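# Move a peeled peach half into the metal bowl

## Task

Take a single peeled peach half that sits on the steel table and place it inside the metal bowl, where it must stay once the robot lets go.

## Robot and tools

Robot: two arms, left_arm and right_arm, each ending in a hand with index, middle and ring fingers plus a thumb. right_arm has a right hand; left_arm has its mirror image, a left hand. Base positions in the scene frame: left_arm (-0.037, +0.350, +0.001) m, right_arm (+0.038, -0.272, +0.002) m, both turned only slightly about z. A post stands on the floor behind the arms. Loose objects may occasionally get a brief shove from outside.

Scene frame: origin at table-top height, midway between the nominal bases; +x points out over the table, +y toward left_arm, +z up. Arm names do not match image left/right. All reported hand poses and all offsets use these axes.

Hand point axes (right hand): +z runs along straight fingers toward the tips, +y points out of the palm face, +x runs across the palm away from the thumb. On the left hand +x points toward the thumb instead. The palm face is at y = -0.063 m. Straight fingertips reach about 0.12 m past the hand point in z. Bending fingers swings the tips toward +y, in front of the palm. A rigid mast sits at the wrist on the palm side (x +0.042 to +0.098, z -0.158 to -0.111, out to y +0.064; x sign flipped on the left hand) and can strike objects. Fingertips have rubber caps.

One row = 48 numbers, each in [-1, 1], always covering both arms in this order: left_arm dx, dy, dz, rx, ry, rz; the left hand's 16 hinge numbers; left current_limit, speed; then the same 24 for right_arm. Hinge order per hand: index_mcp, index_abd, index_pip, index_dip, middle_mcp, middle_abd, middle_pip, middle_dip, ring_mcp, ring_abd, ring_pip, ring_dip, thumb_cmc, thumb_axl, thumb_mcp, thumb_ipl. The same order is used in hand_goal, hand_measured, hand_current_ma and hand_state.

Pose numbers are offsets, not poses: they shift the hand point from its reported Hand target as it stood when the action or move began, along scene axes. 1.0 equals 0.6 m for dx, dy, dz and 180 degrees for rx, ry, rz, which together form one rotation vector about the hand point. Six zeros ask nothing new of an arm. Offsets do not accumulate within one action, but each new call starts from the updated Hand target, so repeating an offset moves further.

Hinge numbers are absolute goal angles scaled between each hinge's two stops; 0 is a real goal, not 'unchanged'. Straight values: finger _mcp -0.75, _abd 0.00, _pip -0.58, _dip -0.70; thumb_cmc -0.71, thumb_axl -0.68, thumb_mcp -0.23, thumb_ipl -0.17. Toward +1 the fingers curl toward the palm and thumb_cmc brings the thumb round in front of the palm. To keep a hand unchanged, resend its hand_goal, hand_current_limit and hand_speed. current_limit maps -1..+1 to 0..550 mA per motor (minimum 11 mA; very low values may not lift a finger). speed maps to (speed+1)/2 of 8.5 rad/s. Initial values: current_limit +0.4, speed -0.6; last written values persist.

execute_actions(actions, cameras): actions is a list of actions; each action is a list of up to 15 rows, one per 1/30 s step; a short action repeats its final row up to step 15. Every row is measured from the action's starting Hand target. cameras names cameras to return (cam_high, cam_low, cam_left_wrist, cam_right_wrist, or ["all"]); an empty actions list returns all images by default.

move(target, speed, blend, blocking, cameras): target is one 48-number row or a list of up to 15 rows, all offsets from the same starting Hand targets. Hand points follow straight paths, not avoiding obstacles or each other, capped at 10 s total. speed is path top speed in m/s (0.002 to 4.3, default 0.25; rotation up to twice that in rad/s), one value or one per target. blend is corner rounding in m (0 = stop at each target). blocking=false returns after about 0.5 s while the move continues. Result adds a move: line (done, off_target, moving, held, fault) and limits (paced = pose clipped, held = steps withheld). Faster moves lag and overshoot more and hit harder.

wait(seconds): 0 to 3600, lets the scene run without new commands; ends early if a running move finishes. stop(): brakes the current move. zoom_image(camera, region): region [x0, y0, x1, y1] in pixels of that camera's latest image, at most 504 by 504. finished_scene(scene=1): ends the scene for good; the peach must already rest in the bowl.

Results: end_effector_position (m) and end_effector_quat_wxyz in the scene frame, possibly a few cm off; Hand target is the last commanded pose after clipping. Hands often rest short of their target (friction, weight, and an elbow that sags under load); send the missing distance as a further offset, aiming higher when carrying. Orientation commands are clipped to 40 degrees from the measured one each step. hand_state: moving, goal, blocked (pressing short of goal) or overload (shut down). Grip strength comes from goals set past the object's surface.

Avoid: dropping or releasing the peach while it moves, even from a few mm; letting anything fall off the table; hard impacts with the table, bowl or post; pressing or hitting the two arms or hands together (can fail the scene); closing one hand on the other. Any motor at 495 mA or more for a cumulative 5 s shuts down for 10 s. Arm motors heat when holding loads or straining; MOTOR HOT appears near 85 °C and at 100 °C the arm drops. After a HAND FAULT line, remaining calls in that reply are skipped. To stop pushing against something, command the target back past the hand point.

Each tool is called after "Request:" as name(argument=value, ...), one argument or row to a line, values as JSON.

## Session

Request:
execute_actions(
  actions=[],
)

Scene clock: 0.00 s.
left_arm: end_effector_position=(+0.1984, +0.5759, +0.2900) hand_goal=(-0.754, +0.000, -0.576, -0.696, -0.754, +0.000, -0.576, -0.696, -0.754, +0.000, -0.576, -0.696, -0.714, -0.678, -0.226, -0.168) hand_measured=(-0.7523, +0.0008, -0.5757, -0.6958, -0.7535, -0.0007, -0.5770, -0.6971, -0.7535, -0.0007, -0.5770, -0.6958, -0.7142, -0.6777, -0.2262, -0.1681) hand_current_ma=(+6, +11, +7, -3, +4, +11, -14, +1, +5, -1, -3, -1, +3, +4, -9, -14) hand_state=(goal, goal, goal, goal, goal, goal, goal, goal, goal, goal, goal, goal, goal, goal, goal, goal) hand_current_limit=0.40 hand_speed=-0.60 end_effector_quat_wxyz=(-0.138, +0.851, +0.415, +0.290) | right_arm: end_effector_position=(+0.2403, -0.5614, +0.2577) hand_goal=(-0.754, +0.000, -0.576, -0.696, -0.754, +0.000, -0.576, -0.696, -0.754, +0.000, -0.576, -0.696, -0.714, -0.678, -0.226, -0.168) hand_measured=(-0.7535, -0.0007, -0.5770, -0.6958, -0.7535, +0.0008, -0.5770, -0.6958, -0.7535, -0.0007, -0.5770, -0.6958, -0.7142, -0.6777, -0.2252, -0.1672) hand_current_ma=(-13, +5, -2, +14, -1, -3, -2, +19, +12, +0, +2, -6, -10, -3, -2, -7) hand_state=(goal, goal, goal, goal, goal, goal, goal, goal, goal, goal, goal, goal, goal, goal, goal, goal) hand_current_limit=0.40 hand_speed=-0.60 end_effector_quat_wxyz=(-0.102, +0.945, +0.130, +0.282)
Joint positions: left_arm=[1.144 0.712 0.823 -1.039 0.126 1.727] | right_arm=[-1.19 1.056 1.06 -1.628 -0.606 0.116]
Joint velocities: within noise
Joint torques (N m): no reading
Heat: left arm: hottest shoulder 32 °C; right arm: hottest wrist roll 31 °C.
Hand target: left_arm +0.2004, +0.5798, +0.3051; -0.147, +0.847, +0.412, +0.302 | right_arm +0.2421, -0.5657, +0.2657; -0.093, +0.945, +0.133, +0.284

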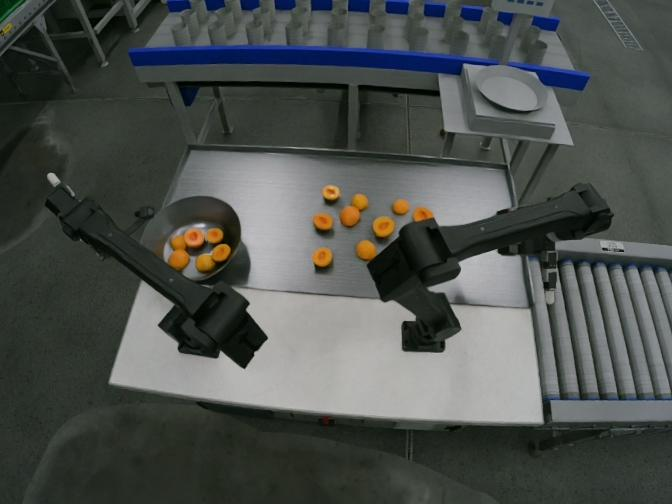

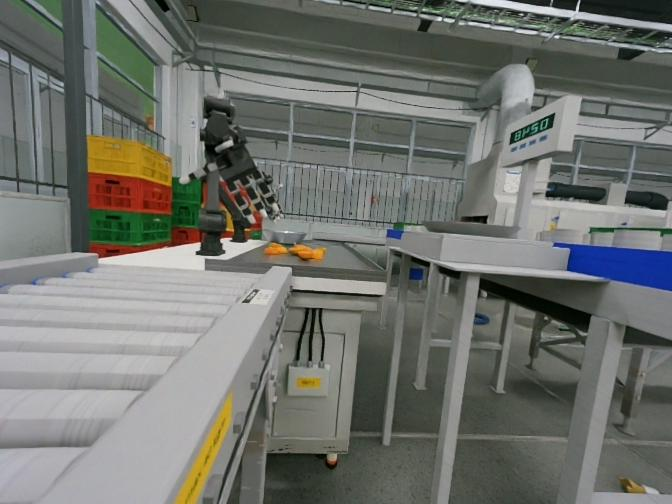

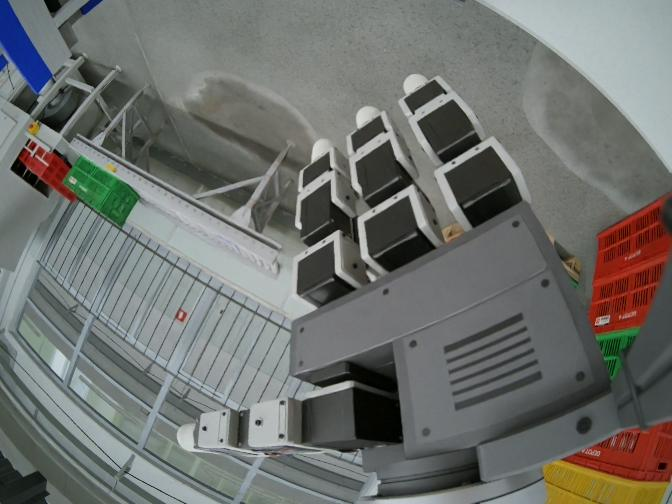

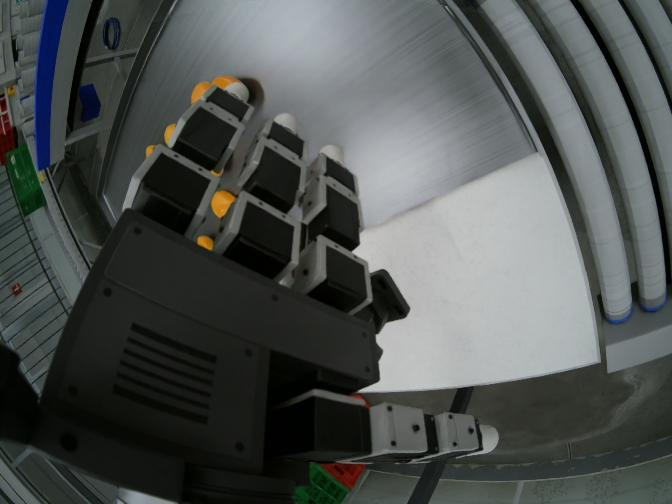

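Request:
zoom_image(
  camera="cam_high",
  region=[290, 170, 450, 290],
)

Request:
zoom_image(
  camera="cam_high",
  region=[120, 180, 260, 285],
)

Request:
zoom_image(
  camera="cam_high",
  region=[100, 130, 604, 430],
)

Request:
zoom_image(
  camera="cam_low",
  region=[170, 200, 400, 300],
)

Scaled by 3.150.

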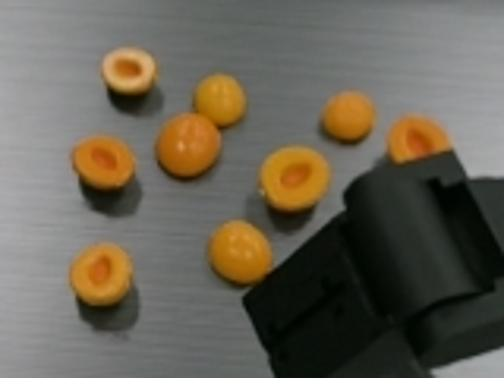

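Scaled by 3.600.

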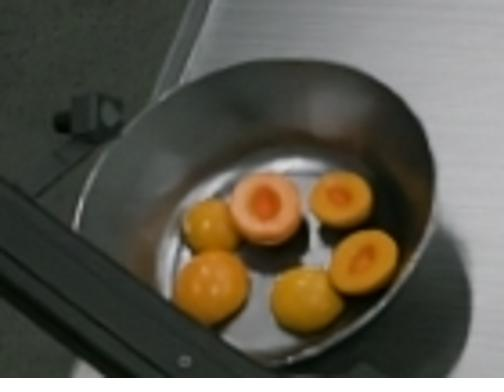

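Scaled by 1.000.

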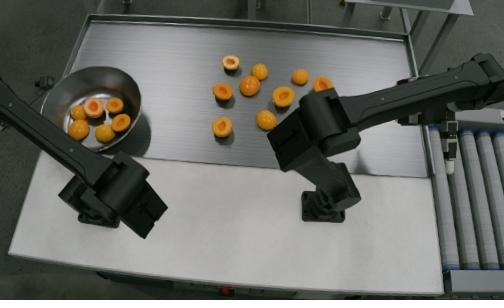

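Scaled by 2.191.

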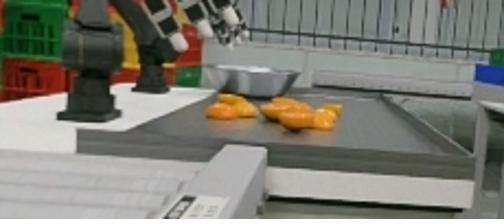

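Request:
move(
  target=[0.216,-0.866,0.08,-0.2099,0.0725,0.2034,-0.754,-0.16,-0.576,-0.696,0.068,0,0.30,0.174,-0.754,0.16,-0.576,-0.696,-0.714,-0.678,-0.226,-0.168,0.4,-0.6, 0,0,0,0,0,0,-0.754,0,-0.576,-0.696,-0.754,0,-0.576,-0.696,-0.754,0,-0.576,-0.696,-0.714,-0.678,-0.226,-0.168,0.4,-0.6],
  cameras=["all"],
)

Scene clock: 6.93 s.
left_arm: end_effector_position=(+0.3274, +0.0650, +0.3333) hand_goal=(-0.754, -0.160, -0.576, -0.696, +0.068, +0.000, +0.300, +0.174, -0.754, +0.160, -0.576, -0.696, -0.714, -0.678, -0.226, -0.168) hand_measured=(-0.7535, -0.1516, -0.5770, -0.6971, +0.0497, -0.0007, +0.2943, +0.1744, -0.7535, +0.1576, -0.5770, -0.6958, -0.7142, -0.6777, -0.2222, -0.1672) hand_current_ma=(+8, +13, -1, +2, -15, +6, -10, -1, +9, +2, -8, -2, +15, -4, -7, -9) hand_state=(goal, goal, goal, goal, goal, goal, goal, goal, goal, goal, goal, goal, goal, goal, goal, goal) hand_current_limit=0.40 hand_speed=-0.60 end_effector_quat_wxyz=(+0.028, +0.713, +0.701, +0.009) | right_arm: end_effector_position=(+0.2403, -0.5614, +0.2577) hand_goal=(-0.754, +0.000, -0.576, -0.696, -0.754, +0.000, -0.576, -0.696, -0.754, +0.000, -0.576, -0.696, -0.714, -0.678, -0.226, -0.168) hand_measured=(-0.7535, -0.0007, -0.5770, -0.6958, -0.7535, -0.0007, -0.5770, -0.6958, -0.7535, -0.0007, -0.5770, -0.6958, -0.7142, -0.6777, -0.2242, -0.1681) hand_current_ma=(-10, -13, -3, +9, -4, -7, -5, +6, +6, +4, -7, -4, +17, +2, +1, +1) hand_state=(goal, goal, goal, goal, goal, goal, goal, goal, goal, goal, goal, goal, goal, goal, goal, goal) hand_current_limit=0.40 hand_speed=-0.60 end_effector_quat_wxyz=(-0.102, +0.945, +0.130, +0.282)
Joint positions: left_arm=[-0.8 1.398 1.557 -1.675 -0.02 -0.822] | right_arm=[-1.19 1.056 1.06 -1.628 -0.606 0.116]
Joint torques (N m): left_arm=[-0.26 -10.29 12.92 0.17 -0.29 0] | right_arm=[-1.08 -3.37 10.91 -0.16 -0.76 -0.05]
Heat: left arm: hottest elbow 33 °C; right arm: hottest wrist roll 31 °C.
Hand target: left_arm +0.3300, +0.0602, +0.3531; +0.000, +0.707, +0.707, +0.000 | right_arm +0.2421, -0.5657, +0.2657; -0.093, +0.945, +0.133, +0.284
Off the commanded pose: left_arm 0.021 m, 3 deg | right_arm 0.009 m, 1 deg.
joint sent to its limit (left arm) — joint 4 (wrist pitch), lower limit. The joint targets are off in orientation, not in position.
move: off_target (left_arm)

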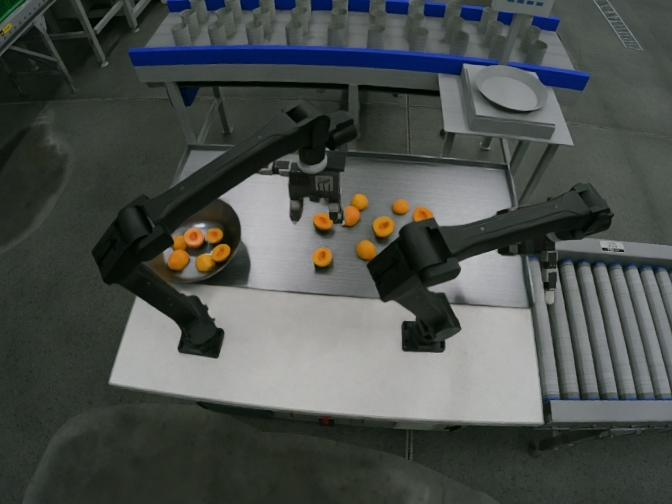

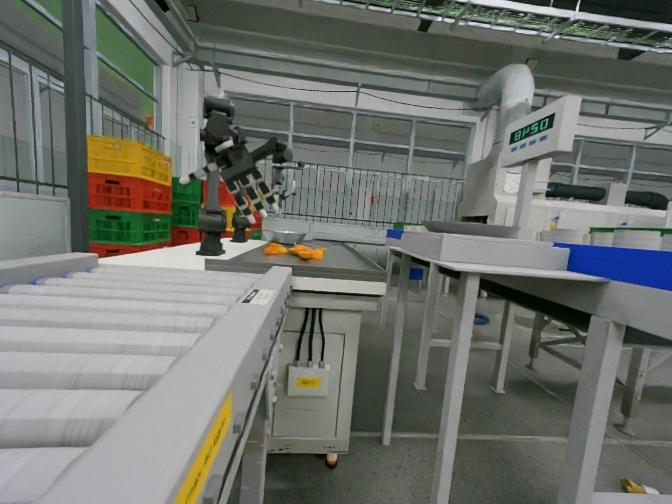

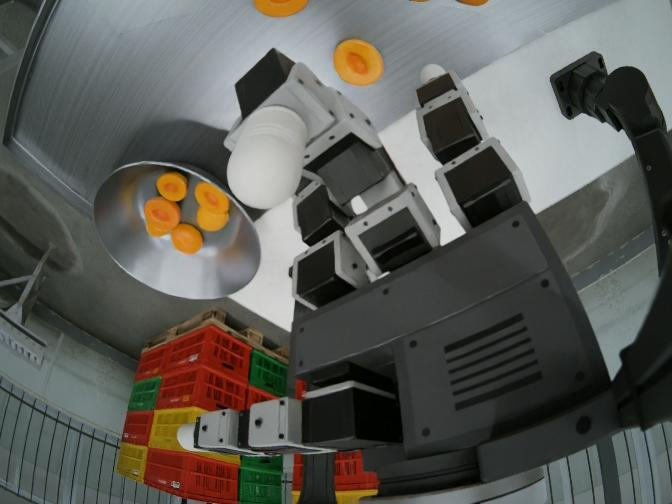

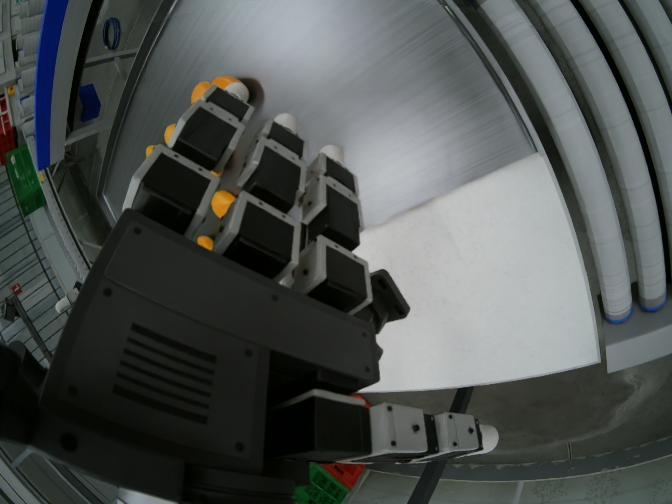

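Request:
move(
  target=[0.0,-0.0167,-0.222,0,0,0,-0.754,-0.16,-0.576,-0.696,0.41,0,0.737,-0.406,-0.754,0.16,-0.576,-0.696,-0.714,-0.678,-0.226,-0.168,0.4,-0.6, 0,0,0,0,0,0,-0.754,0,-0.576,-0.696,-0.754,0,-0.576,-0.696,-0.754,0,-0.576,-0.696,-0.714,-0.678,-0.226,-0.168,0.4,-0.6],
  cameras=["cam_high","cam_left_wrist"],
)

Scene clock: 11.77 s.
left_arm: end_effector_position=(+0.3304, +0.0572, +0.2120) hand_goal=(-0.754, -0.160, -0.576, -0.696, +0.410, +0.000, +0.736, -0.406, -0.754, +0.160, -0.576, -0.696, -0.714, -0.678, -0.226, -0.168) hand_measured=(-0.7535, -0.1530, -0.5770, -0.6958, +0.3922, -0.0007, +0.7344, -0.4053, -0.7523, +0.1576, -0.5770, -0.6958, -0.7142, -0.6767, -0.2222, -0.1672) hand_current_ma=(+8, +6, -1, -9, -13, +3, -5, +0, +12, +4, -3, +7, +5, -4, -1, -7) hand_state=(goal, goal, goal, goal, goal, goal, goal, goal, goal, goal, goal, goal, goal, goal, goal, goal) hand_current_limit=0.40 hand_speed=-0.60 end_effector_quat_wxyz=(-0.014, +0.709, +0.705, +0.002) | right_arm: end_effector_position=(+0.2403, -0.5614, +0.2577) hand_goal=(-0.754, +0.000, -0.576, -0.696, -0.754, +0.000, -0.576, -0.696, -0.754, +0.000, -0.576, -0.696, -0.714, -0.678, -0.226, -0.168) hand_measured=(-0.7535, -0.0007, -0.5770, -0.6958, -0.7535, -0.0007, -0.5770, -0.6958, -0.7535, +0.0008, -0.5757, -0.6958, -0.7142, -0.6777, -0.2252, -0.1681) hand_current_ma=(-5, -18, -8, +17, +8, -7, +19, +1, -6, -8, +8, -2, -6, -24, +1, +12) hand_state=(goal, goal, goal, goal, goal, goal, goal, goal, goal, goal, goal, goal, goal, goal, goal, goal) hand_current_limit=0.40 hand_speed=-0.60 end_effector_quat_wxyz=(-0.102, +0.945, +0.130, +0.282)
Joint positions: left_arm=[-0.801 1.471 1.328 -1.455 -0.003 -0.834] | right_arm=[-1.19 1.056 1.06 -1.628 -0.606 0.116]
Joint torques (N m): left_arm=[-1.73 -12.45 9.51 0.5 -0.16 -0.02] | right_arm=[-1.14 -3.25 10.92 -0.2 -0.76 -0.06]
Heat: left arm: hottest elbow 33 °C; right arm: hottest wrist roll 31 °C.
Hand target: left_arm +0.3300, +0.0503, +0.2198; +0.000, +0.707, +0.707, +0.000 | right_arm +0.2421, -0.5657, +0.2657; -0.093, +0.945, +0.133, +0.284
Off the commanded pose: left_arm 0.011 m, 2 deg | right_arm 0.009 m, 1 deg.
move: off_target (left_arm)

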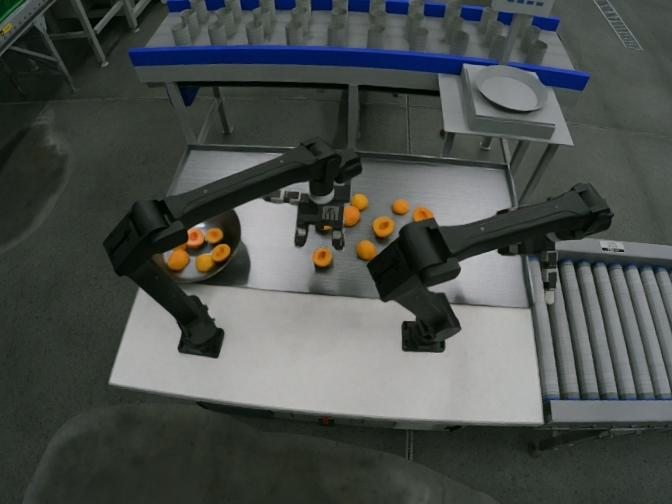

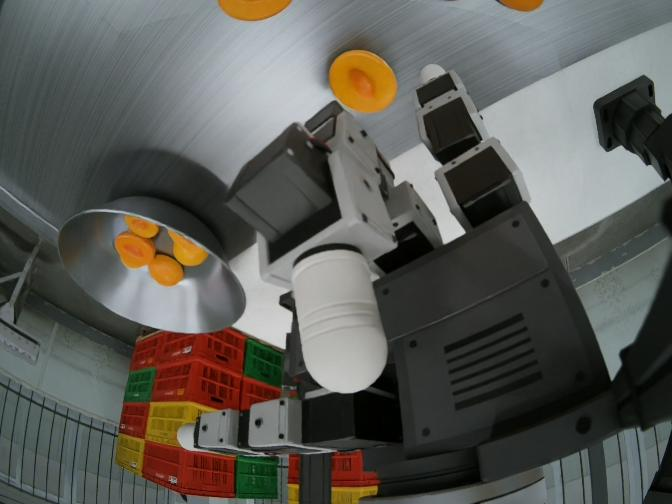

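Request:
move(
  target=[-0.0023,-0.002,-0.103,0,0,0,-0.754,-0.16,-0.576,-0.696,0.41,0,0.737,-0.406,-0.754,0.16,-0.576,-0.696,-0.714,-0.678,-0.226,-0.168,0.4,-0.6, 0,0,0,0,0,0,-0.754,0,-0.576,-0.696,-0.754,0,-0.576,-0.696,-0.754,0,-0.576,-0.696,-0.714,-0.678,-0.226,-0.168,0.4,-0.6],
  cameras=["cam_high","cam_left_wrist"],
  speed=0.12,
)

Request:
zoom_image(
  camera="cam_left_wrist",
  region=[250, 0, 500, 200],
)

Request:
zoom_image(
  camera="cam_high",
  region=[260, 180, 400, 285],
)

Scene clock: 13.70 s.
left_arm: end_effector_position=(+0.3294, +0.0554, +0.1572) hand_goal=(-0.754, -0.160, -0.576, -0.696, +0.410, +0.000, +0.736, -0.406, -0.754, +0.160, -0.576, -0.696, -0.714, -0.678, -0.226, -0.168) hand_measured=(-0.7523, -0.1516, -0.5770, -0.6958, +0.3922, +0.0008, +0.7344, -0.4066, -0.7523, +0.1576, -0.5770, -0.6945, -0.7154, -0.6767, -0.2222, -0.1672) hand_current_ma=(+12, +11, +4, +0, -13, +5, -8, -3, +9, +1, -9, +3, +0, -3, -8, -8) hand_state=(goal, goal, goal, goal, goal, goal, goal, goal, goal, goal, goal, goal, goal, goal, goal, goal) hand_current_limit=0.40 hand_speed=-0.60 end_effector_quat_wxyz=(-0.006, +0.709, +0.705, +0.002) | right_arm: end_effector_position=(+0.2403, -0.5614, +0.2577) hand_goal=(-0.754, +0.000, -0.576, -0.696, -0.754, +0.000, -0.576, -0.696, -0.754, +0.000, -0.576, -0.696, -0.714, -0.678, -0.226, -0.168) hand_measured=(-0.7523, +0.0008, -0.5770, -0.6958, -0.7535, +0.0008, -0.5757, -0.6958, -0.7535, +0.0008, -0.5770, -0.6958, -0.7142, -0.6767, -0.2242, -0.1681) hand_current_ma=(-5, +3, -11, +11, -1, -4, +20, +1, +0, -5, +23, +5, -9, -12, +0, +14) hand_state=(goal, goal, goal, goal, goal, goal, goal, goal, goal, goal, goal, goal, goal, goal, goal, goal) hand_current_limit=0.40 hand_speed=-0.60 end_effector_quat_wxyz=(-0.102, +0.945, +0.130, +0.282)
Joint positions: left_arm=[-0.806 1.494 1.204 -1.292 -0.002 -0.839] | right_arm=[-1.19 1.056 1.06 -1.628 -0.606 0.116]
Joint torques (N m): left_arm=[-1.38 -11.22 9.06 0.77 -0.2 -0.05] | right_arm=[-1.14 -3.31 10.92 -0.17 -0.76 -0.05]
Heat: left arm: hottest elbow 33 °C; right arm: hottest wrist roll 31 °C.
Hand target: left_arm +0.3287, +0.0489, +0.1581; +0.000, +0.707, +0.707, +0.000 | right_arm +0.2421, -0.5657, +0.2657; -0.093, +0.945, +0.133, +0.284
Off the commanded pose: left_arm 0.006 m, 1 deg | right_arm 0.009 m, 1 deg.
move: done

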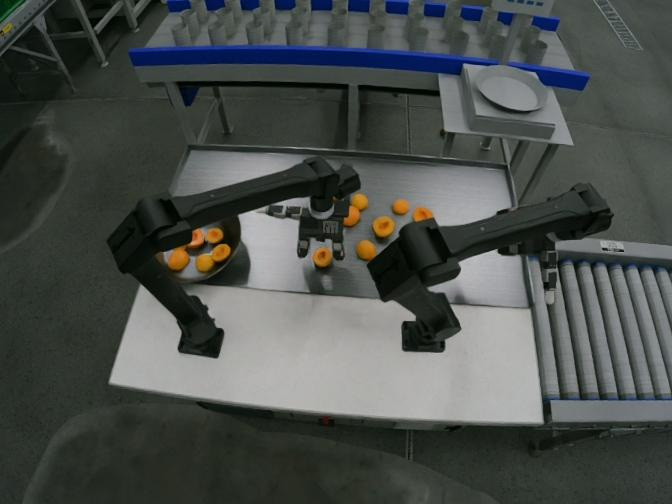

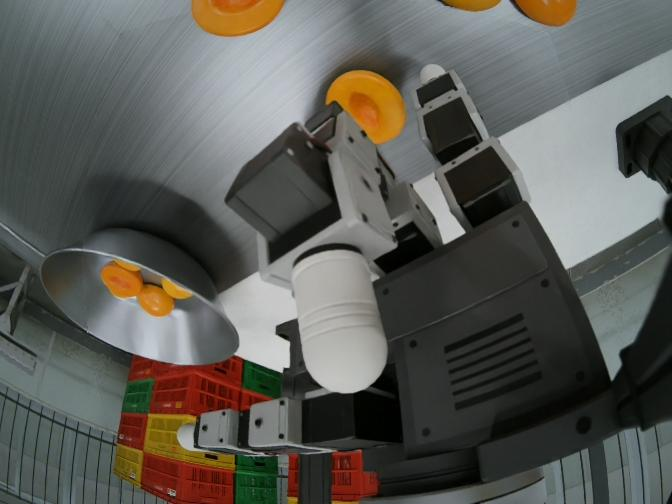

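Scaled by 2.016 from the camera's image (finer frame: 960x720).

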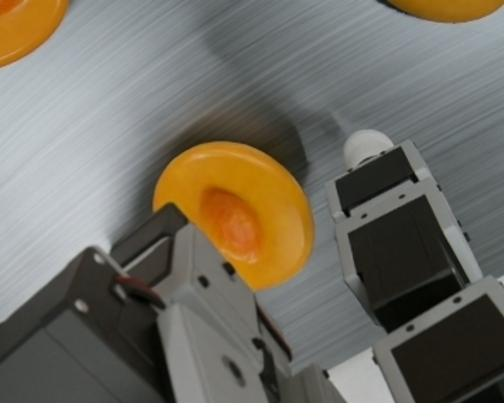

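Scaled by 3.600.

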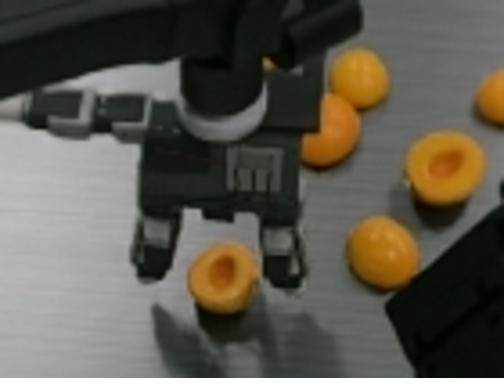

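Request:
move(
  target=[0,0,-0.042,0,0,0,-0.754,-0.16,-0.576,-0.696,0.41,0,0.737,-0.406,-0.754,0.16,-0.576,-0.696,-0.714,-0.678,-0.226,-0.168,0.4,-0.6, 0,0,0,0,0,0,-0.754,0,-0.576,-0.696,-0.754,0,-0.576,-0.696,-0.754,0,-0.576,-0.696,-0.714,-0.678,-0.226,-0.168,0.4,-0.6],
  cameras=["cam_high","cam_left_wrist"],
  speed=0.06,
)

Request:
zoom_image(
  camera="cam_left_wrist",
  region=[250, 0, 500, 200],
)

Request:
zoom_image(
  camera="cam_high",
  region=[260, 180, 400, 285],
)

Scene clock: 15.47 s.
left_arm: end_effector_position=(+0.3303, +0.0543, +0.1375) hand_goal=(-0.754, -0.160, -0.576, -0.696, +0.410, +0.000, +0.736, -0.406, -0.754, +0.160, -0.576, -0.696, -0.714, -0.678, -0.226, -0.168) hand_measured=(-0.7535, -0.1516, -0.5770, -0.6958, +0.3934, -0.0007, +0.7357, -0.4066, -0.7535, +0.1488, -0.5821, -0.6958, -0.7142, -0.6767, -0.2222, -0.1672) hand_current_ma=(+4, +10, -3, +1, -16, +5, -12, +0, +12, -2, -4, +5, +7, +3, -1, -8) hand_state=(goal, goal, goal, goal, goal, goal, goal, goal, goal, goal, goal, goal, goal, goal, goal, goal) hand_current_limit=0.40 hand_speed=-0.60 end_effector_quat_wxyz=(+0.000, +0.709, +0.705, +0.001) | right_arm: end_effector_position=(+0.2403, -0.5614, +0.2577) hand_goal=(-0.754, +0.000, -0.576, -0.696, -0.754, +0.000, -0.576, -0.696, -0.754, +0.000, -0.576, -0.696, -0.714, -0.678, -0.226, -0.168) hand_measured=(-0.7535, -0.0007, -0.5770, -0.6958, -0.7535, -0.0007, -0.5770, -0.6958, -0.7535, -0.0007, -0.5770, -0.6958, -0.7142, -0.6777, -0.2242, -0.1681) hand_current_ma=(-8, +1, -9, +20, +10, -21, +7, +8, +6, +3, +35, -5, -9, -7, -13, +11) hand_state=(goal, goal, goal, goal, goal, goal, goal, goal, goal, goal, goal, goal, goal, goal, goal, goal) hand_current_limit=0.40 hand_speed=-0.60 end_effector_quat_wxyz=(-0.102, +0.945, +0.130, +0.282)
Joint positions: left_arm=[-0.806 1.508 1.164 -1.228 -0.002 -0.84] | right_arm=[-1.19 1.056 1.06 -1.628 -0.606 0.116]
Joint torques (N m): left_arm=[-3.14 -10.46 8.36 0.98 -0.22 -0.02] | right_arm=[-1.14 -3.25 10.92 -0.2 -0.77 -0.05]
Heat: left arm: hottest elbow 33 °C; right arm: hottest wrist roll 31 °C.
Hand target: left_arm +0.3287, +0.0490, +0.1329; +0.000, +0.707, +0.707, +0.000 | right_arm +0.2421, -0.5657, +0.2657; -0.093, +0.945, +0.133, +0.284
Off the commanded pose: left_arm 0.007 m, 0 deg | right_arm 0.009 m, 1 deg.
move: done

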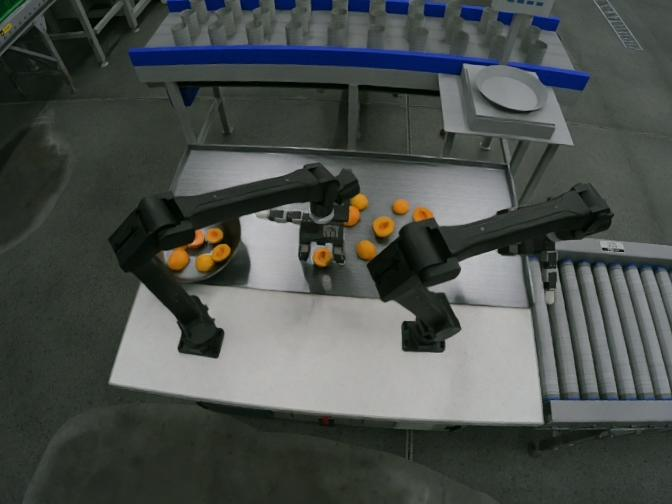

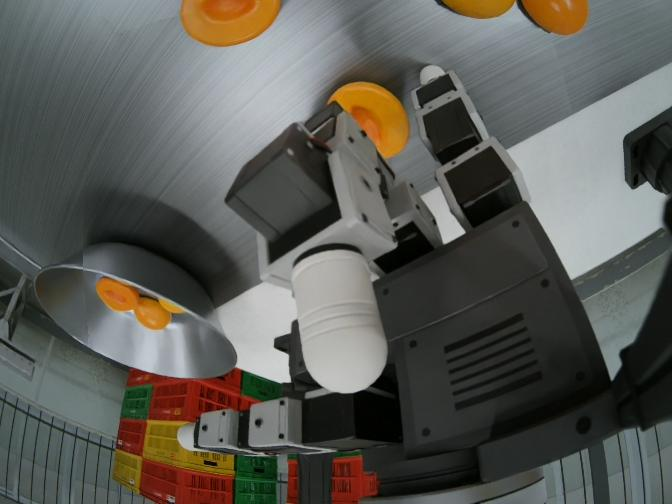

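Scaled by 2.016 from the camera's image (finer frame: 960x720).

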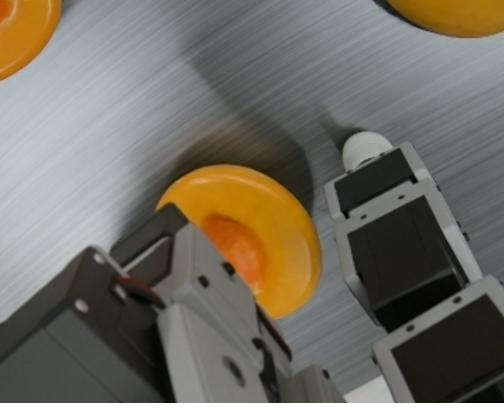

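Scaled by 3.600.

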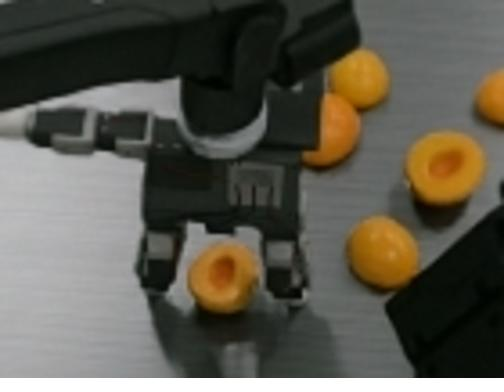

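Request:
move(
  target=[
    [0,0,0.0117,0,0,0,-0.754,-0.16,-0.576,-0.696,0.41,0,0.737,-0.406,-0.754,0.16,-0.576,-0.696,-0.714,-0.678,-0.226,-0.168,0.4,-0.85, 0,0,0,0,0,0,-0.754,0,-0.576,-0.696,-0.754,0,-0.576,-0.696,-0.754,0,-0.576,-0.696,-0.714,-0.678,-0.226,-0.168,0.4,-0.6],
    [0,0,0.0117,0,0,0,-0.754,0.15,-0.576,-0.696,0.41,0,0.737,-0.406,-0.754,-0.15,-0.576,-0.696,-0.714,-0.678,-0.226,-0.168,0.4,-0.85, 0,0,0,0,0,0,-0.754,0,-0.576,-0.696,-0.754,0,-0.576,-0.696,-0.754,0,-0.576,-0.696,-0.714,-0.678,-0.226,-0.168,0.4,-0.6],
  ],
  cameras=["cam_high","cam_left_wrist"],
  speed=0.06,
)

Request:
zoom_image(
  camera="cam_left_wrist",
  region=[250, 0, 500, 200],
)

Request:
zoom_image(
  camera="cam_high",
  region=[260, 180, 400, 285],
)

Scene clock: 17.47 s.
left_arm: end_effector_position=(+0.3276, +0.0514, +0.1369) hand_goal=(-0.754, +0.150, -0.576, -0.696, +0.410, +0.000, +0.736, -0.406, -0.754, -0.150, -0.576, -0.696, -0.714, -0.678, -0.226, -0.168) hand_measured=(-0.7523, +0.1312, -0.5770, -0.6958, +0.3922, -0.0007, +0.7357, -0.4066, -0.7498, +0.0037, -0.5731, -0.6894, -0.7117, -0.6777, -0.2222, -0.1681) hand_current_ma=(+7, +2, +3, -2, -13, +5, -11, +1, +12, +154, -7, +6, +10, +0, -10, -9) hand_state=(goal, goal, goal, goal, goal, goal, goal, goal, goal, blocked, goal, goal, goal, goal, goal, goal) hand_current_limit=0.40 hand_speed=-0.85 end_effector_quat_wxyz=(+0.000, +0.711, +0.704, -0.003) | right_arm: end_effector_position=(+0.2403, -0.5614, +0.2577) hand_goal=(-0.754, +0.000, -0.576, -0.696, -0.754, +0.000, -0.576, -0.696, -0.754, +0.000, -0.576, -0.696, -0.714, -0.678, -0.226, -0.168) hand_measured=(-0.7523, +0.0008, -0.5770, -0.6958, -0.7535, +0.0008, -0.5770, -0.6958, -0.7535, -0.0007, -0.5770, -0.6958, -0.7142, -0.6777, -0.2242, -0.1681) hand_current_ma=(-14, -13, -10, -8, +6, +1, +14, -2, +3, +5, +5, +3, -5, -17, +4, -2) hand_state=(goal, goal, goal, goal, goal, goal, goal, goal, goal, goal, goal, goal, goal, goal, goal, goal) hand_current_limit=0.40 hand_speed=-0.60 end_effector_quat_wxyz=(-0.102, +0.945, +0.130, +0.282)
Joint positions: left_arm=[-0.811 1.508 1.164 -1.228 0.006 -0.84] | right_arm=[-1.19 1.056 1.06 -1.628 -0.606 0.116]
Joint torques (N m): left_arm=[-1.61 -10.7 9.48 0.09 -0.52 -0.07] | right_arm=[-1.2 -3.37 10.91 -0.17 -0.77 -0.05]
Heat: left arm: hottest elbow 33 °C; right arm: hottest elbow 31 °C.
Hand target: left_arm +0.3286, +0.0489, +0.1399; +0.000, +0.707, +0.707, +0.000 | right_arm +0.2421, -0.5657, +0.2657; -0.093, +0.945, +0.133, +0.284
Off the commanded pose: left_arm 0.004 m, 1 deg | right_arm 0.009 m, 1 deg.
move: done

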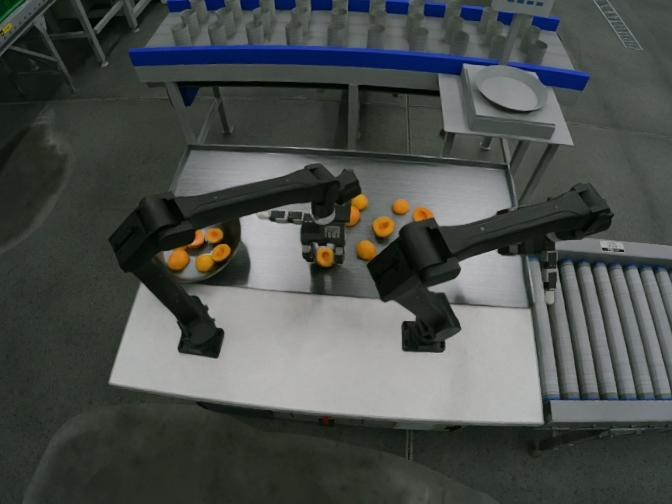

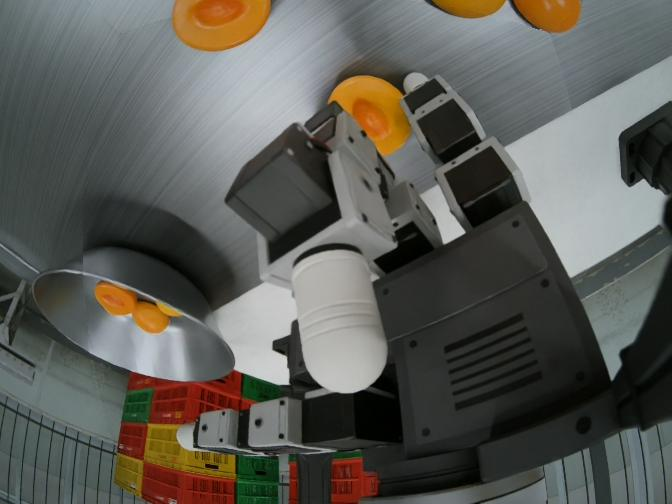

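Scaled by 2.016 from the camera's image (finer frame: 960x720).

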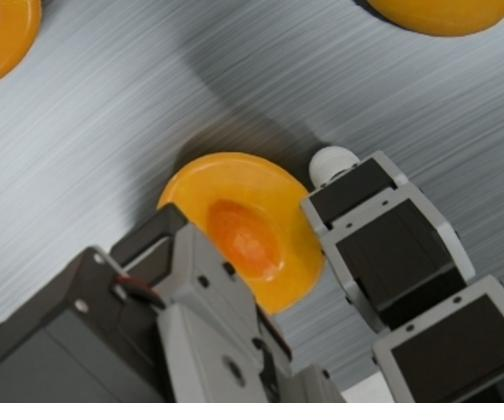

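Scaled by 3.600.

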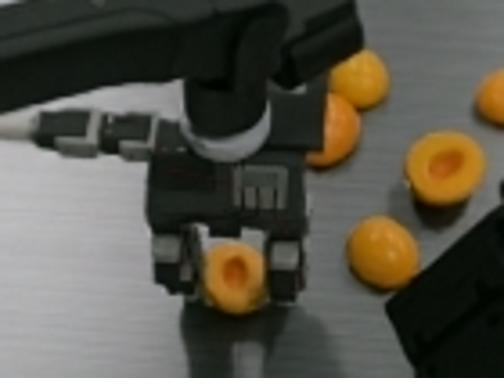

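Request:
move(
  target=[0,0,0,0,0,0,-0.754,0.28,-0.576,-0.696,0.41,0,0.737,-0.406,-0.754,-0.2,-0.576,-0.696,-0.714,-0.678,-0.226,-0.168,0.4,-0.85, 0,0,0,0,0,0,-0.754,0,-0.576,-0.696,-0.754,0,-0.576,-0.696,-0.754,0,-0.576,-0.696,-0.714,-0.678,-0.226,-0.168,0.4,-0.6],
  cameras=["cam_high","cam_left_wrist"],
  speed=0.06,
)

Request:
zoom_image(
  camera="cam_left_wrist",
  region=[250, 0, 500, 200],
)

Request:
zoom_image(
  camera="cam_high",
  region=[260, 180, 400, 285],
)

Scene clock: 18.43 s.
left_arm: end_effector_position=(+0.3276, +0.0514, +0.1369) hand_goal=(-0.754, +0.280, -0.576, -0.696, +0.410, +0.000, +0.736, -0.406, -0.754, -0.200, -0.576, -0.696, -0.714, -0.678, -0.226, -0.168) hand_measured=(-0.7535, +0.1722, -0.5757, -0.6971, +0.3922, -0.0007, +0.7357, -0.4053, -0.7498, -0.0344, -0.5718, -0.6907, -0.7104, -0.6767, -0.2212, -0.1672) hand_current_ma=(+3, -85, +0, -3, -12, +10, -12, -2, +10, +182, +1, +10, +6, +4, -7, -10) hand_state=(goal, blocked, goal, goal, goal, goal, goal, goal, goal, blocked, goal, goal, goal, goal, goal, goal) hand_current_limit=0.40 hand_speed=-0.85 end_effector_quat_wxyz=(+0.000, +0.711, +0.704, -0.003) | right_arm: end_effector_position=(+0.2403, -0.5614, +0.2577) hand_goal=(-0.754, +0.000, -0.576, -0.696, -0.754, +0.000, -0.576, -0.696, -0.754, +0.000, -0.576, -0.696, -0.714, -0.678, -0.226, -0.168) hand_measured=(-0.7535, -0.0007, -0.5770, -0.6958, -0.7535, +0.0008, -0.5770, -0.6958, -0.7535, -0.0007, -0.5770, -0.6958, -0.7142, -0.6767, -0.2242, -0.1681) hand_current_ma=(-8, +5, -6, -1, +7, -6, +22, +4, +17, -3, +5, -7, +4, +1, +3, +10) hand_state=(goal, goal, goal, goal, goal, goal, goal, goal, goal, goal, goal, goal, goal, goal, goal, goal) hand_current_limit=0.40 hand_speed=-0.60 end_effector_quat_wxyz=(-0.102, +0.945, +0.130, +0.282)
Joint positions: left_arm=[-0.811 1.508 1.164 -1.228 0.006 -0.84] | right_arm=[-1.19 1.056 1.06 -1.628 -0.606 0.116]
Joint torques (N m): left_arm=[-1.14 -10.34 9.26 -0.08 -0.59 -0.02] | right_arm=[-1.14 -3.43 10.92 -0.18 -0.76 -0.05]
Heat: left arm: hottest elbow 33 °C; right arm: hottest elbow 31 °C.
Hand target: left_arm +0.3286, +0.0489, +0.1399; +0.000, +0.707, +0.707, +0.000 | right_arm +0.2421, -0.5657, +0.2657; -0.093, +0.945, +0.133, +0.284
Off the commanded pose: left_arm 0.004 m, 1 deg | right_arm 0.009 m, 1 deg.
move: done

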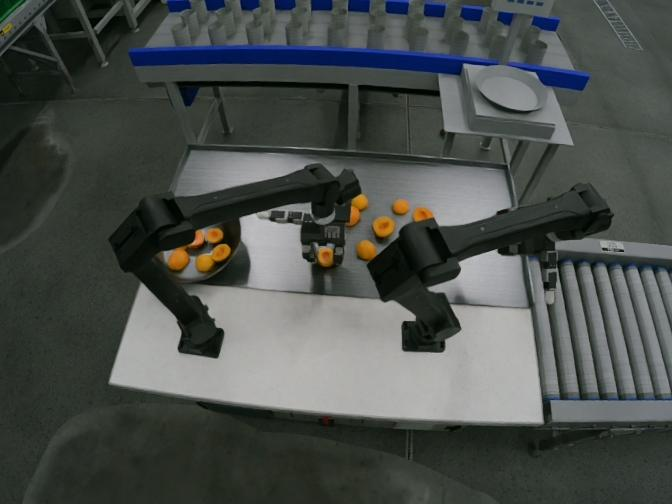

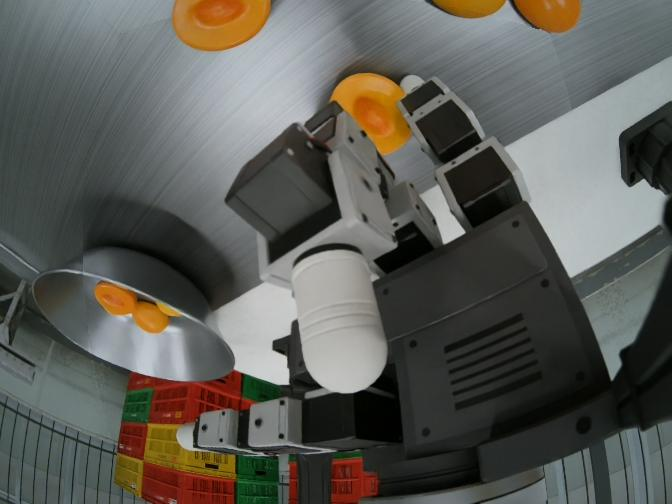

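Scaled by 2.016 from the camera's image (finer frame: 960x720).

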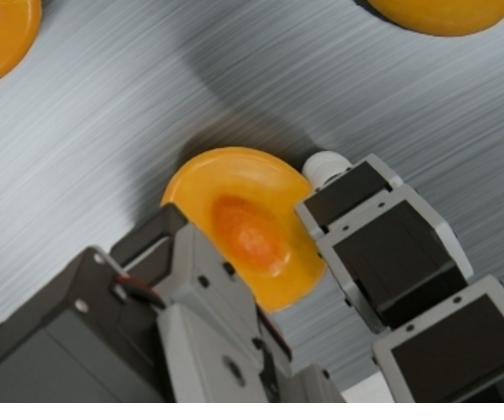

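Scaled by 3.600.

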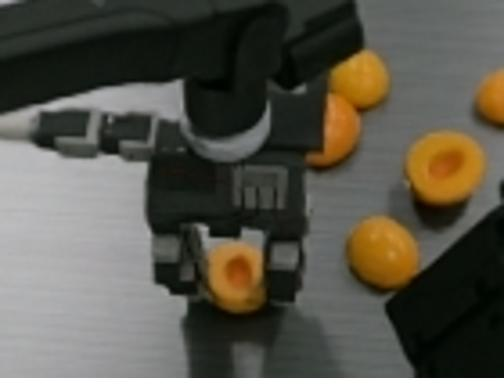

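Request:
move(
  target=[0,0,0.06,0,0,0,-0.754,0.30,-0.576,-0.696,0.41,0,0.737,-0.406,-0.754,-0.22,-0.576,-0.696,-0.714,-0.678,-0.226,-0.168,0.4,-0.85, 0,0,0,0,0,0,-0.754,0,-0.576,-0.696,-0.754,0,-0.576,-0.696,-0.754,0,-0.576,-0.696,-0.714,-0.678,-0.226,-0.168,0.4,-0.6],
  cameras=["cam_high","cam_left_wrist"],
  speed=0.05,
)

Request:
zoom_image(
  camera="cam_left_wrist",
  region=[250, 0, 500, 200],
)

Request:
zoom_image(
  camera="cam_high",
  region=[260, 180, 400, 285],
)

Scene clock: 21.33 s.
left_arm: end_effector_position=(+0.3213, +0.0591, +0.1523) hand_goal=(-0.754, +0.300, -0.576, -0.696, +0.410, +0.000, +0.736, -0.406, -0.754, -0.220, -0.576, -0.696, -0.714, -0.678, -0.226, -0.168) hand_measured=(-0.7511, +0.1766, -0.5757, -0.6907, +0.3922, -0.0007, +0.7357, -0.4053, -0.7535, -0.0373, -0.5808, -0.6958, -0.7104, -0.6777, -0.2222, -0.1681) hand_current_ma=(+15, -110, +2, -2, -6, +3, -7, -6, +6, +209, -14, +4, +10, -4, -7, -4) hand_state=(goal, blocked, goal, goal, goal, goal, goal, goal, moving, blocked, goal, goal, goal, goal, goal, goal) hand_current_limit=0.40 hand_speed=-0.85 end_effector_quat_wxyz=(-0.024, +0.710, +0.704, -0.001) | right_arm: end_effector_position=(+0.2403, -0.5614, +0.2577) hand_goal=(-0.754, +0.000, -0.576, -0.696, -0.754, +0.000, -0.576, -0.696, -0.754, +0.000, -0.576, -0.696, -0.714, -0.678, -0.226, -0.168) hand_measured=(-0.7535, +0.0008, -0.5770, -0.6958, -0.7535, -0.0007, -0.5770, -0.6958, -0.7535, +0.0008, -0.5770, -0.6958, -0.7142, -0.6777, -0.2242, -0.1681) hand_current_ma=(-19, +8, -4, +17, +1, +2, +17, +8, -1, -5, +3, -4, -5, -23, +3, +6) hand_state=(goal, goal, goal, goal, goal, goal, goal, goal, goal, goal, goal, goal, goal, goal, goal, goal) hand_current_limit=0.40 hand_speed=-0.60 end_effector_quat_wxyz=(-0.102, +0.945, +0.130, +0.282)
Joint positions: left_arm=[-0.811 1.498 1.2 -1.32 0.004 -0.84] | right_arm=[-1.19 1.056 1.06 -1.628 -0.606 0.116]
Joint torques (N m): left_arm=[-0.97 -12.22 11.84 -0.25 -0.44 0.01] | right_arm=[-1.2 -3.37 10.89 -0.18 -0.76 -0.05]
Heat: left arm: hottest elbow 33 °C; right arm: hottest elbow 31 °C.
Hand target: left_arm +0.3286, +0.0489, +0.1760; +0.000, +0.707, +0.707, +0.000 | right_arm +0.2421, -0.5657, +0.2657; -0.093, +0.945, +0.133, +0.284
Off the commanded pose: left_arm 0.027 m, 3 deg | right_arm 0.009 m, 1 deg.
move: off_target (left_arm)

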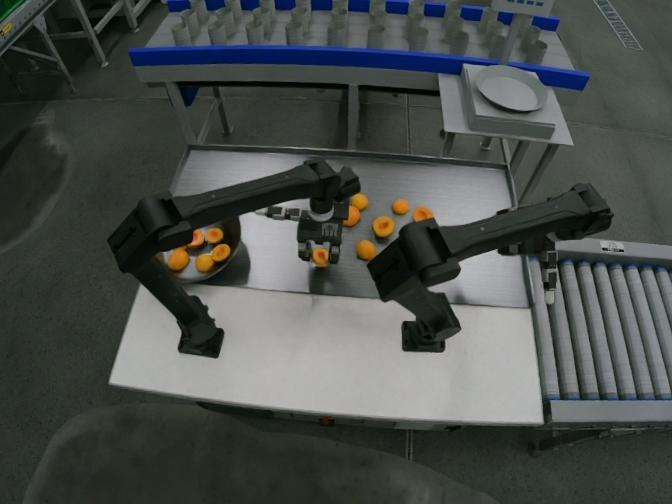

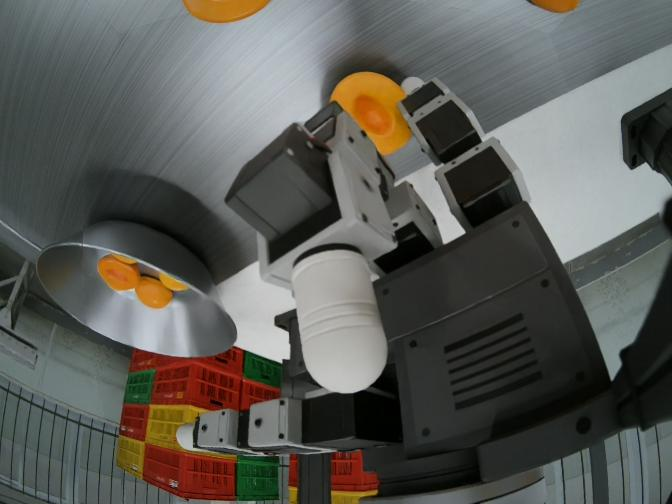

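Scaled by 2.016 from the camera's image (finer frame: 960x720).

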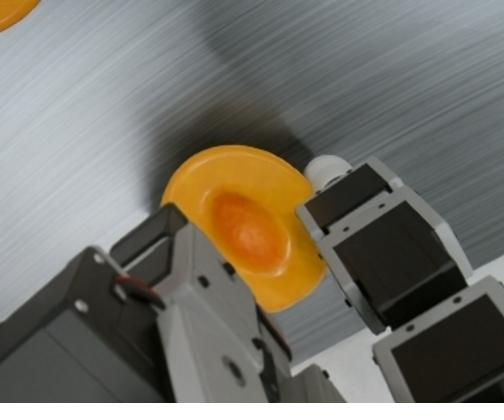

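Scaled by 3.600.

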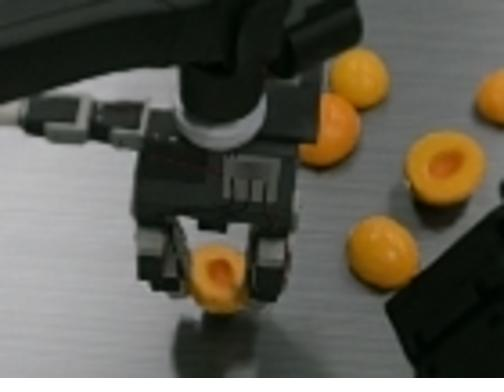

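Request:
move(
  target=[0,0,0.22,0,0,0,-0.754,0.30,-0.576,-0.696,0.41,0,0.737,-0.406,-0.754,-0.22,-0.576,-0.696,-0.714,-0.678,-0.226,-0.168,0.4,-0.85, 0,0,0,0,0,0,-0.754,0,-0.576,-0.696,-0.754,0,-0.576,-0.696,-0.754,0,-0.576,-0.696,-0.714,-0.678,-0.226,-0.168,0.4,-0.6],
  cameras=["cam_high","cam_left_wrist","cam_low"],
  speed=0.12,
)

Request:
zoom_image(
  camera="cam_left_wrist",
  region=[20, 0, 440, 350],
)

Request:
zoom_image(
  camera="cam_high",
  region=[120, 140, 360, 320],
)

Request:
zoom_image(
  camera="cam_low",
  region=[170, 140, 400, 300],
)

Scene clock: 23.43 s.
left_arm: end_effector_position=(+0.3256, +0.0544, +0.2865) hand_goal=(-0.754, +0.300, -0.576, -0.696, +0.410, +0.000, +0.736, -0.406, -0.754, -0.220, -0.576, -0.696, -0.714, -0.678, -0.226, -0.168) hand_measured=(-0.7498, +0.1781, -0.5757, -0.6907, +0.3922, -0.0007, +0.7357, -0.4053, -0.7559, -0.0388, -0.5808, -0.6958, -0.7092, -0.6767, -0.2222, -0.1681) hand_current_ma=(+7, -107, +3, +2, -11, +14, -8, -1, +8, +206, -7, +3, +10, +4, +1, -6) hand_state=(goal, blocked, goal, goal, goal, goal, goal, goal, goal, blocked, goal, goal, goal, goal, goal, goal) hand_current_limit=0.40 hand_speed=-0.85 end_effector_quat_wxyz=(-0.021, +0.710, +0.704, -0.001) | right_arm: end_effector_position=(+0.2403, -0.5614, +0.2577) hand_goal=(-0.754, +0.000, -0.576, -0.696, -0.754, +0.000, -0.576, -0.696, -0.754, +0.000, -0.576, -0.696, -0.714, -0.678, -0.226, -0.168) hand_measured=(-0.7535, -0.0007, -0.5770, -0.6958, -0.7535, +0.0008, -0.5770, -0.6958, -0.7535, -0.0007, -0.5770, -0.6958, -0.7142, -0.6777, -0.2242, -0.1681) hand_current_ma=(-12, -5, -23, -4, +15, +0, +26, +11, +13, -2, +26, +8, -2, -3, +1, +13) hand_state=(goal, goal, goal, goal, goal, goal, goal, goal, goal, goal, goal, goal, goal, goal, goal, goal) hand_current_limit=0.40 hand_speed=-0.60 end_effector_quat_wxyz=(-0.102, +0.945, +0.130, +0.282)
Joint positions: left_arm=[-0.811 1.468 1.522 -1.666 0.004 -0.84] | right_arm=[-1.19 1.056 1.06 -1.628 -0.606 0.116]
Joint torques (N m): left_arm=[-1.2 -11.93 12.75 -0.23 -0.43 0] | right_arm=[-1.14 -3.37 10.91 -0.17 -0.76 -0.05]
Heat: left arm: hottest elbow 34 °C; right arm: hottest elbow 31 °C.
Hand target: left_arm +0.3286, +0.0489, +0.3078; +0.000, +0.707, +0.707, +0.000 | right_arm +0.2421, -0.5657, +0.2657; -0.093, +0.945, +0.133, +0.284
Off the commanded pose: left_arm 0.022 m, 2 deg | right_arm 0.009 m, 1 deg.
move: off_target (left_arm)
Images, in order (width x height): cam_high 672x504, cam_low 672x504, cam_left_wrist 672x504.

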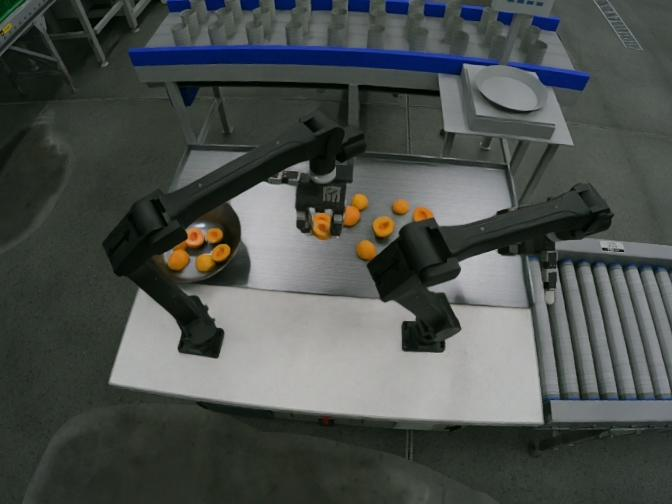

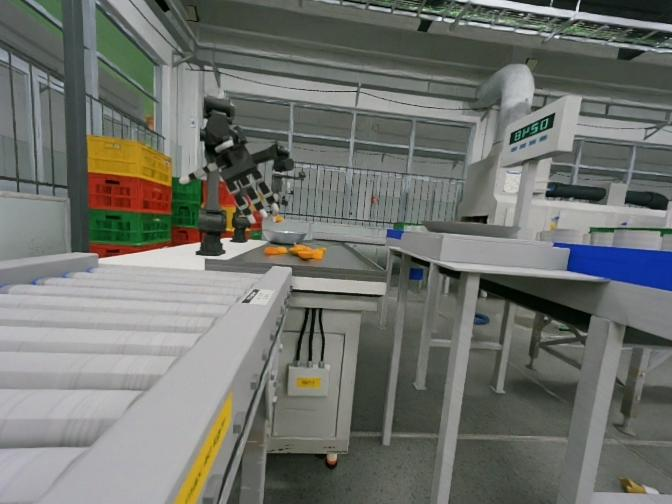

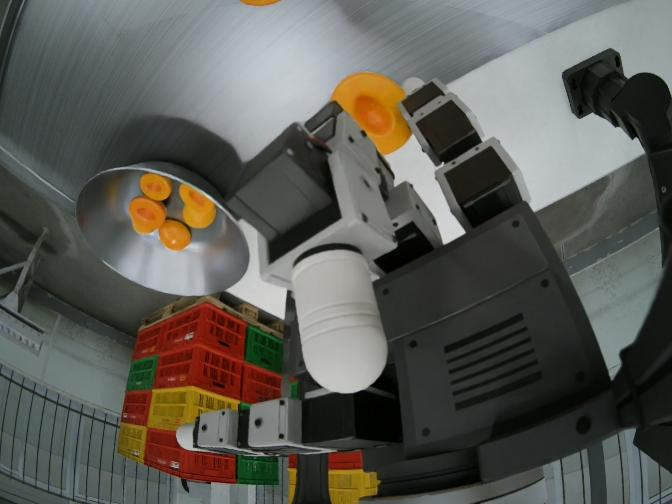

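Scaled by 1.200 from the camera's image (finer frame: 960x720).

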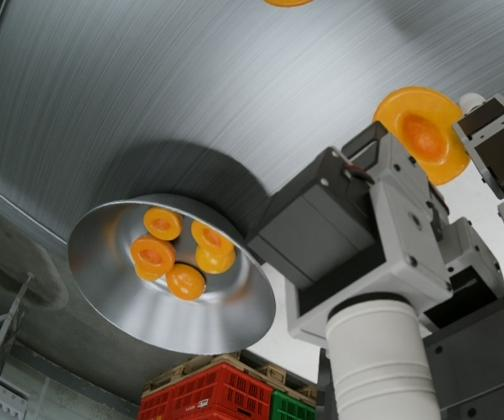

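Scaled by 2.100.

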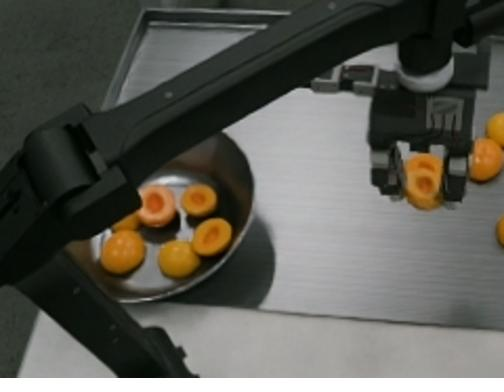

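Scaled by 2.191.

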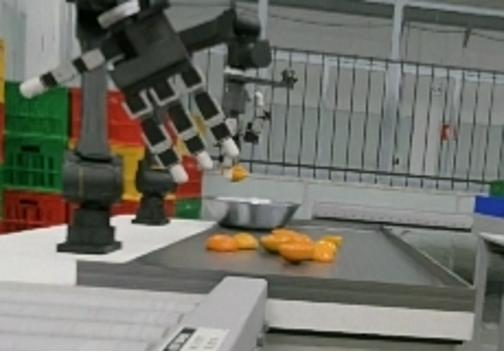

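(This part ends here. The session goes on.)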